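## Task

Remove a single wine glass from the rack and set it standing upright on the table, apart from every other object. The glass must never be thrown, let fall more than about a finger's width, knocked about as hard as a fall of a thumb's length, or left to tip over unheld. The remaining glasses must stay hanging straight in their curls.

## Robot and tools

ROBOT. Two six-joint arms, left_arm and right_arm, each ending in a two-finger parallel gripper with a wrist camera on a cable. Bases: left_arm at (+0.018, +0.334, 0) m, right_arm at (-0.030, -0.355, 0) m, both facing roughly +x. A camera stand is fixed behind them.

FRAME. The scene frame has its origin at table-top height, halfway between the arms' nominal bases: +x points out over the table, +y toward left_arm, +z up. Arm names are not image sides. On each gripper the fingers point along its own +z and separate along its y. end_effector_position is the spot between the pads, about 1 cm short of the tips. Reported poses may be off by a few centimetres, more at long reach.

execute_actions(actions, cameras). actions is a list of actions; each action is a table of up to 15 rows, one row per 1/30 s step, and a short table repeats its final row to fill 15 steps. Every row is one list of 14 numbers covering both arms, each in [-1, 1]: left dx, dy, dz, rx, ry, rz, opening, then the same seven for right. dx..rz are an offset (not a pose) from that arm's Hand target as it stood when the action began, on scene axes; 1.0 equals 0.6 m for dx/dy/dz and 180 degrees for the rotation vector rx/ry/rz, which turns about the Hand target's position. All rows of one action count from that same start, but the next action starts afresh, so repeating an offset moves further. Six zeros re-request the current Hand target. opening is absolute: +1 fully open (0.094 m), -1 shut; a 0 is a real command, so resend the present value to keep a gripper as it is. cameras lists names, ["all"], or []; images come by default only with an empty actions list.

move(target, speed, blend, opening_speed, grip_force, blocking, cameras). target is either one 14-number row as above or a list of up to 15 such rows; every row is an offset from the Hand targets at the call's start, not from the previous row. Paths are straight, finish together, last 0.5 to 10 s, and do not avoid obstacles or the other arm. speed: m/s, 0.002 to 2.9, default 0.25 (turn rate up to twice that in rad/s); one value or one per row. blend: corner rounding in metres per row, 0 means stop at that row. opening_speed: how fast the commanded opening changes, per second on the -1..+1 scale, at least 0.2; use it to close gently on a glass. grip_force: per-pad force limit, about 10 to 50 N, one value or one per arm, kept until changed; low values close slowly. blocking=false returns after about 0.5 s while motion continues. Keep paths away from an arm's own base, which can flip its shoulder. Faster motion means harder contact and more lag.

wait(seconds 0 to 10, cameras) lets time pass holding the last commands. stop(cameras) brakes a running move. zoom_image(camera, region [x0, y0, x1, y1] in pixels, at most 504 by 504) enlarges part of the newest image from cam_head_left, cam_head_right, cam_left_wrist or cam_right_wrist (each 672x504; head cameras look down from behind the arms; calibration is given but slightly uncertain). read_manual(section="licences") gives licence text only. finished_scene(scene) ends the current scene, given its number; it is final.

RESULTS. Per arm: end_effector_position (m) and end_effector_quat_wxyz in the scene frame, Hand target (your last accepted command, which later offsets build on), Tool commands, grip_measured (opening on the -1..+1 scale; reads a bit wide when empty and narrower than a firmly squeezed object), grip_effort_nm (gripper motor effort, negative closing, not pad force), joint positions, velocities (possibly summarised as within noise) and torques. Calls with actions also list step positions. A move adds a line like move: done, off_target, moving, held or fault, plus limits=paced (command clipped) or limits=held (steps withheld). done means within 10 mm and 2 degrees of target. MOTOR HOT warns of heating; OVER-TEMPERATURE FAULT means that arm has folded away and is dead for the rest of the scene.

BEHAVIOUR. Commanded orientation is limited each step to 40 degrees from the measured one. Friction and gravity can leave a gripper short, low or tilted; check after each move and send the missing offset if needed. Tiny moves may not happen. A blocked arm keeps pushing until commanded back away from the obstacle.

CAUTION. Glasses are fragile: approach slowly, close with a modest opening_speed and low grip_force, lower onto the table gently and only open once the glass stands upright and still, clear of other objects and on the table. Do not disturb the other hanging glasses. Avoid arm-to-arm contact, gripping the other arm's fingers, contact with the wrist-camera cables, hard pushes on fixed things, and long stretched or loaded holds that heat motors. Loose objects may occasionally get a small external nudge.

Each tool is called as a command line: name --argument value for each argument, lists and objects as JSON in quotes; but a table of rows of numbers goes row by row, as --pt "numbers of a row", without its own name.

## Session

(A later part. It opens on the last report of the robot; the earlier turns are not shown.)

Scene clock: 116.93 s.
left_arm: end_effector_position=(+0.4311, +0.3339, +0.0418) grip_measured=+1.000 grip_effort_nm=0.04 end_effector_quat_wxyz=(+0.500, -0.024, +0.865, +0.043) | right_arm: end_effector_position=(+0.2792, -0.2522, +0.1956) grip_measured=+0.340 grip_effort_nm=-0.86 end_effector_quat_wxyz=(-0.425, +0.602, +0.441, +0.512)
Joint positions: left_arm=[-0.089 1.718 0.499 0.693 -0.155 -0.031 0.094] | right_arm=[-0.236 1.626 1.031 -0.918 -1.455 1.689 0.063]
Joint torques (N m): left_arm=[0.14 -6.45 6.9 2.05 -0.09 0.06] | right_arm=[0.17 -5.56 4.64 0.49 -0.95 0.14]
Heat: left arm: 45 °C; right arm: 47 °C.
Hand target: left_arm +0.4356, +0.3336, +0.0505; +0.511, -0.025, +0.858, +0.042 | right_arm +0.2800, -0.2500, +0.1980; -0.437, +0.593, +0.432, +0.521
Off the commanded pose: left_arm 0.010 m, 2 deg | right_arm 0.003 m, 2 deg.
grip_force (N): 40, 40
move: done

move --target '[0,0,0,0,0,0,1, 0,0,-0.01,0,0,0,0.1]' --speed 0.02 --cameras '["cam_head_left"]'

zoom_image --camera "cam_head_left" --region '[400, 150, 520, 270]'

Scene clock: 118.03 s.
left_arm: end_effector_position=(+0.4311, +0.3339, +0.0418) grip_measured=+1.000 grip_effort_nm=0.04 end_effector_quat_wxyz=(+0.500, -0.024, +0.865, +0.043) | right_arm: end_effector_position=(+0.2794, -0.2522, +0.1896) grip_measured=+0.340 grip_effort_nm=-0.86 end_effector_quat_wxyz=(-0.425, +0.602, +0.441, +0.512)
Joint positions: left_arm=[-0.089 1.718 0.499 0.693 -0.155 -0.031 0.094] | right_arm=[-0.236 1.635 1.015 -0.894 -1.455 1.689 0.063]
Joint torques (N m): left_arm=[0.03 -6.6 6.82 2 -0.03 0.05] | right_arm=[0.25 -5.57 4.59 0.53 -0.94 0.14]
Heat: left arm: 45 °C; right arm: 46 °C.
Hand target: left_arm +0.4356, +0.3336, +0.0505; +0.511, -0.025, +0.858, +0.042 | right_arm +0.2800, -0.2500, +0.1921; -0.437, +0.593, +0.432, +0.521
Off the commanded pose: left_arm 0.010 m, 2 deg | right_arm 0.003 m, 2 deg.
grip_force (N): 40, 40
move: done
Images, in order (width x height): cam_head_left 672x504.

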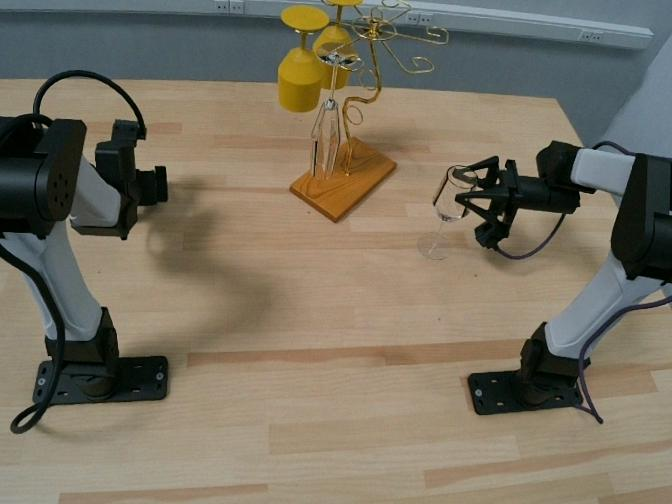

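Scaled by 4.200 from the camera's 672x504 image, which has a finer 960x720 frame.

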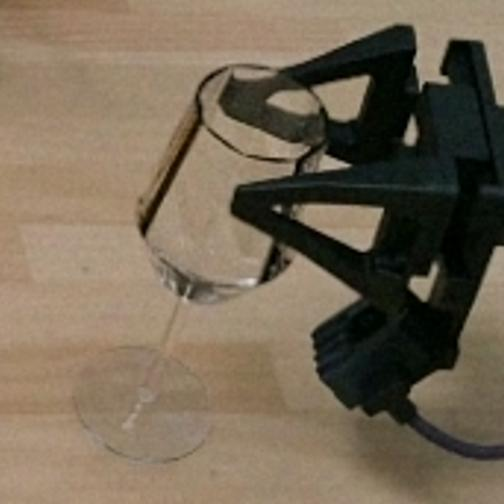

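move --target '[0,0,0,0,0,0,1, 0,0,-0.0075,0,0,0,0.1]' --speed 0.02

Scene clock: 119.13 s.
left_arm: end_effector_position=(+0.4311, +0.3339, +0.0418) grip_measured=+1.000 grip_effort_nm=0.03 end_effector_quat_wxyz=(+0.500, -0.024, +0.865, +0.043) | right_arm: end_effector_position=(+0.2794, -0.2522, +0.1856) grip_measured=+0.340 grip_effort_nm=-0.86 end_effector_quat_wxyz=(-0.426, +0.602, +0.441, +0.512)
Joint positions: left_arm=[-0.089 1.718 0.499 0.693 -0.155 -0.031 0.094] | right_arm=[-0.236 1.641 1.003 -0.874 -1.458 1.691 0.063]
Joint torques (N m): left_arm=[0.09 -6.46 6.91 2.08 -0.05 0.12] | right_arm=[0.23 -5.56 4.55 0.54 -0.88 0.12]
Heat: left arm: 45 °C; right arm: 46 °C.
Hand target: left_arm +0.4356, +0.3336, +0.0505; +0.511, -0.025, +0.858, +0.042 | right_arm +0.2800, -0.2500, +0.1876; -0.437, +0.593, +0.432, +0.521
Off the commanded pose: left_arm 0.010 m, 2 deg | right_arm 0.003 m, 2 deg.
grip_force (N): 40, 40
move: done

move --target '[0,0,0,0,0,0,1, 0,0,-0.005,0,0,0,0.1]' --speed 0.02 --cameras '["cam_head_left"]'

zoom_image --camera "cam_head_left" --region '[400, 150, 520, 270]'

Scene clock: 120.20 s.
left_arm: end_effector_position=(+0.4311, +0.3339, +0.0418) grip_measured=+1.000 grip_effort_nm=0.04 end_effector_quat_wxyz=(+0.500, -0.024, +0.865, +0.043) | right_arm: end_effector_position=(+0.2794, -0.2521, +0.1852) grip_measured=+0.340 grip_effort_nm=-0.86 end_effector_quat_wxyz=(-0.426, +0.599, +0.441, +0.516)
Joint positions: left_arm=[-0.089 1.718 0.499 0.693 -0.155 -0.031 0.094] | right_arm=[-0.236 1.641 0.996 -0.858 -1.465 1.694 0.063]
Joint torques (N m): left_arm=[-0.18 -6.69 6.89 2.09 -0.06 0.11] | right_arm=[0.2 -5.12 4.45 0.5 -0.82 0.13]
Heat: left arm: 45 °C; right arm: 46 °C.
Hand target: left_arm +0.4356, +0.3336, +0.0505; +0.512, -0.025, +0.858, +0.042 | right_arm +0.2800, -0.2500, +0.1845; -0.437, +0.593, +0.432, +0.521
Off the commanded pose: left_arm 0.010 m, 2 deg | right_arm 0.002 m, 2 deg.
grip_force (N): 40, 40
move: done
Images, in order (width x height): cam_head_left 672x504.

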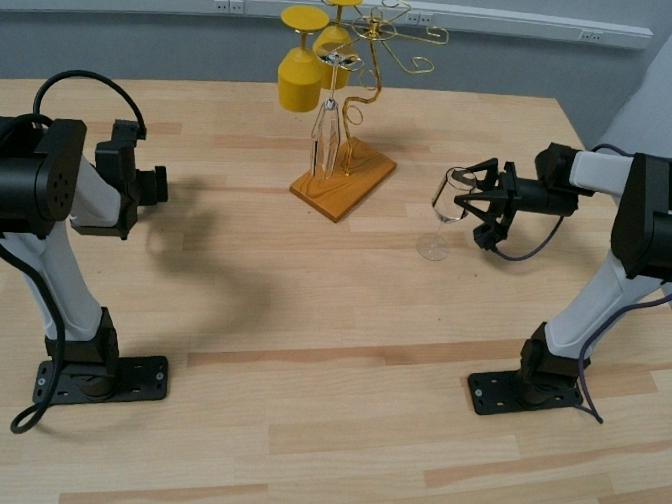

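Scaled by 4.200 from the camera's 672x504 image, which has a finer 960x720 frame.

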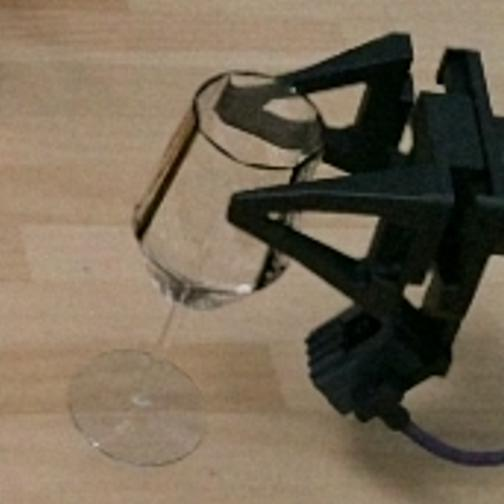

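move --target '[0,0,0,0,0,0,1, 0,0,0,0,0,0,1]' --opening_speed 0.4 --cameras '["cam_head_left","cam_right_wrist"]'

zoom_image --camera "cam_head_left" --region '[400, 150, 520, 270]'

Scene clock: 124.43 s.
left_arm: end_effector_position=(+0.4311, +0.3339, +0.0418) grip_measured=+1.000 grip_effort_nm=0.04 end_effector_quat_wxyz=(+0.500, -0.024, +0.865, +0.043) | right_arm: end_effector_position=(+0.2811, -0.2523, +0.1870) grip_measured=+0.999 grip_effort_nm=0.06 end_effector_quat_wxyz=(-0.428, +0.596, +0.439, +0.519)
Joint positions: left_arm=[-0.089 1.718 0.499 0.693 -0.155 -0.031 0.094] | right_arm=[-0.236 1.641 0.996 -0.837 -1.475 1.712 0.094]
Joint torques (N m): left_arm=[0.09 -6.54 6.99 2.05 -0.05 0.11] | right_arm=[0.27 -5.74 3.82 0.51 -0.74 0.17]
Heat: left arm: 45 °C; right arm: 46 °C.
Hand target: left_arm +0.4356, +0.3336, +0.0505; +0.512, -0.025, +0.858, +0.042 | right_arm +0.2800, -0.2500, +0.1845; -0.437, +0.593, +0.432, +0.520
Off the commanded pose: left_arm 0.010 m, 2 deg | right_arm 0.004 m, 1 deg.
grip_force (N): 40, 40
move: done
camera_calibration:
cam_right_wrist: T_world_to_cam=[[-0.955286, 0.23847, 0.174818, 0.302584], [-0.00267044, -0.598166, 0.801368, -0.283306], [0.295673, 0.765068, 0.572056, 0.114979], [0, 0, 0, 1]] pos_world=[0.254301, -0.329588, 0.108361]
Images, in order (width x height): cam_head_left 672x504, cam_right_wrist 672x504.

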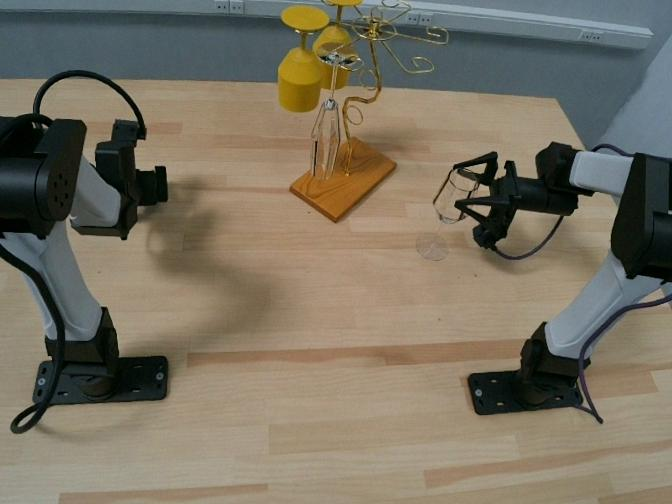

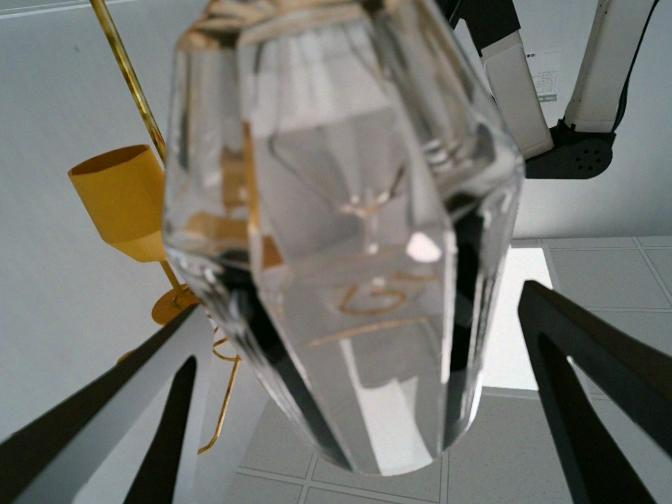

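Scaled by 4.200 from the camera's 672x504 image, which has a finer 960x720 frame.

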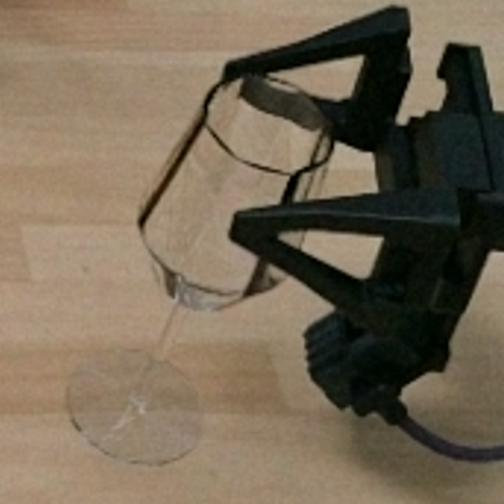

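move --target '[0,0,0,0,0,0,1, -0.0432,-0.099,0.01,0,0,-0.0556,1]' --speed 0.06 --cameras '["cam_head_left","cam_head_right","cam_right_wrist"]'

zoom_image --camera "cam_head_left" --region '[400, 150, 550, 270]'

Scene clock: 129.47 s.
left_arm: end_effector_position=(+0.4311, +0.3339, +0.0418) grip_measured=+1.000 grip_effort_nm=0.04 end_effector_quat_wxyz=(+0.500, -0.024, +0.865, +0.043) | right_arm: end_effector_position=(+0.2503, -0.3049, +0.1882) grip_measured=+0.999 grip_effort_nm=0.06 end_effector_quat_wxyz=(-0.386, +0.630, +0.378, +0.558)
Joint positions: left_arm=[-0.089 1.718 0.499 0.693 -0.155 -0.031 0.094] | right_arm=[-0.475 1.684 0.984 -1.453 -1.476 1.051 0.094]
Joint torques (N m): left_arm=[0.06 -6.38 6.57 2 -0.09 0.1] | right_arm=[-0.95 -4.63 6.54 -0.9 -0.41 -0.07]
Heat: left arm: 45 °C; right arm: 46 °C.
Hand target: left_arm +0.4356, +0.3336, +0.0505; +0.512, -0.025, +0.858, +0.042 | right_arm +0.2540, -0.3094, +0.1905; -0.390, +0.628, +0.379, +0.557
Off the commanded pose: left_arm 0.010 m, 2 deg | right_arm 0.006 m, 1 deg.
grip_force (N): 40, 40
move: done
camera_calibration:
cam_right_wrist: T_world_to_cam=[[-0.896952, 0.401377, 0.185402, 0.318564], [-0.106631, -0.603347, 0.790318, -0.289241], [0.429077, 0.689108, 0.583972, 0.104821], [0, 0, 0, 1]] pos_world=[0.209919, -0.374609, 0.108318]
Images, in order (width x height): cam_head_left 672x504, cam_head_right 672x504, cam_right_wrist 672x504.

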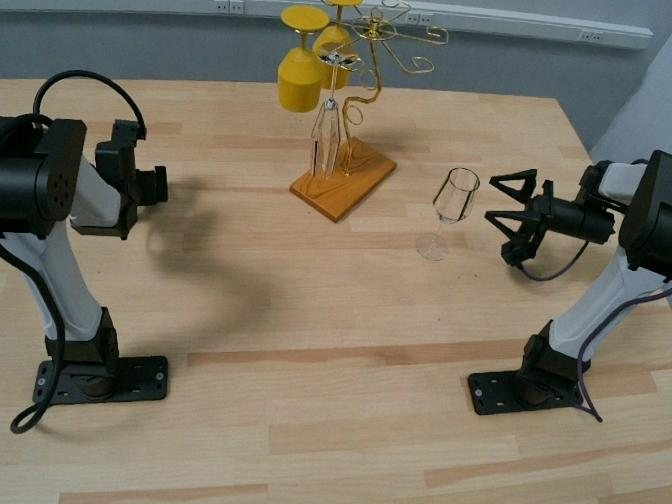

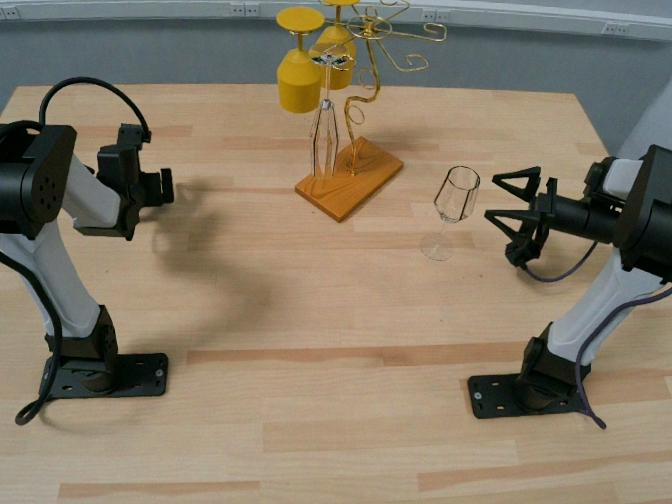

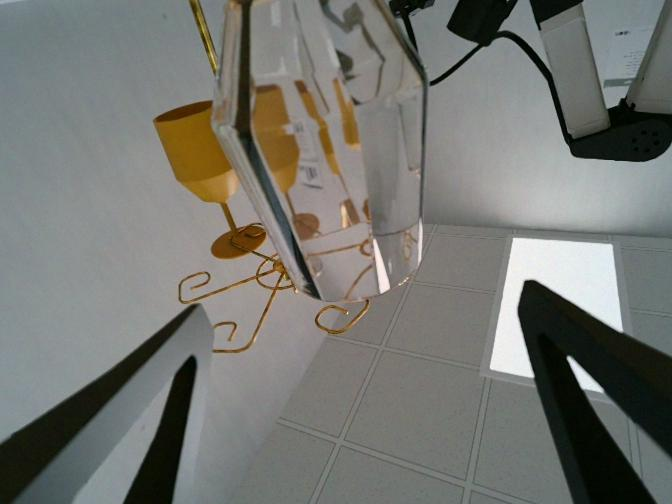

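Scaled by 3.360 from the camera's 672x504 image, which has a finer 960x720 frame.

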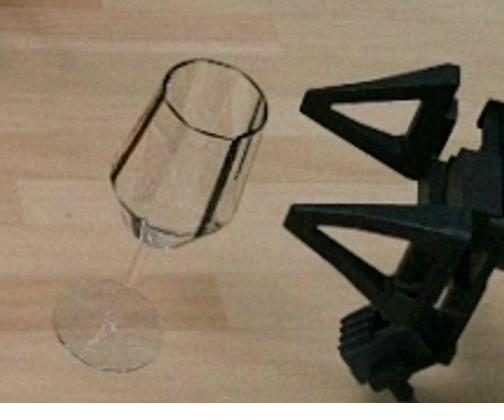

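move --target '[0,0,0,0,0,0,1, 0.0035,-0.1252,0,0,0,-0.0833,1]' --speed 0.15 --cameras '["cam_head_left"]'

Scene clock: 131.77 s.
left_arm: end_effector_position=(+0.4311, +0.3339, +0.0418) grip_measured=+1.000 grip_effort_nm=0.04 end_effector_quat_wxyz=(+0.500, -0.024, +0.865, +0.043) | right_arm: end_effector_position=(+0.2537, -0.3804, +0.1887) grip_measured=+0.999 grip_effort_nm=0.06 end_effector_quat_wxyz=(-0.311, +0.672, +0.293, +0.605)
Joint positions: left_arm=[-0.089 1.718 0.499 0.693 -0.155 -0.031 0.094] | right_arm=[-0.74 1.715 1.001 -1.524 -1.476 0.964 0.094]
Joint torques (N m): left_arm=[0.14 -6.67 6.69 2.05 -0.07 0.13] | right_arm=[-0.81 -4.78 6.32 -1.04 -0.41 -0.06]
Heat: left arm: 45 °C; right arm: 45 °C.
Hand target: left_arm +0.4356, +0.3336, +0.0505; +0.512, -0.025, +0.858, +0.042 | right_arm +0.2561, -0.3845, +0.1905; -0.314, +0.672, +0.293, +0.603
Off the commanded pose: left_arm 0.010 m, 2 deg | right_arm 0.005 m, 0 deg.
grip_force (N): 40, 40
move: done
Images, in order (width x height): cam_head_left 672x504.

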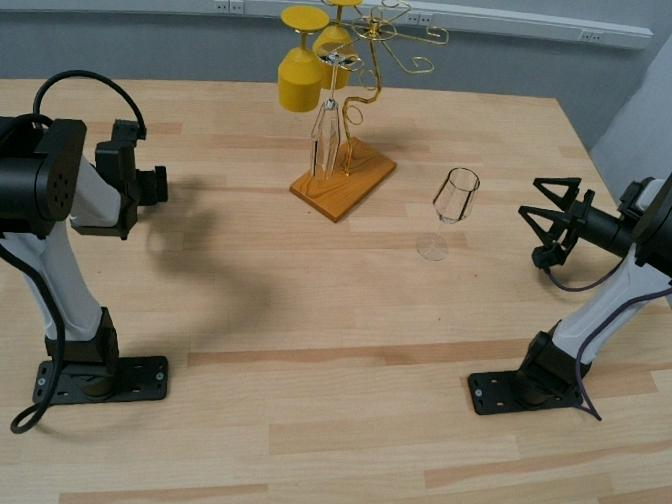

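The glass stands upright, clear of everything, and the other glasses still hang straight. Finishing the scene.

finished_scene --scene 1

The scene is finished: the task was done.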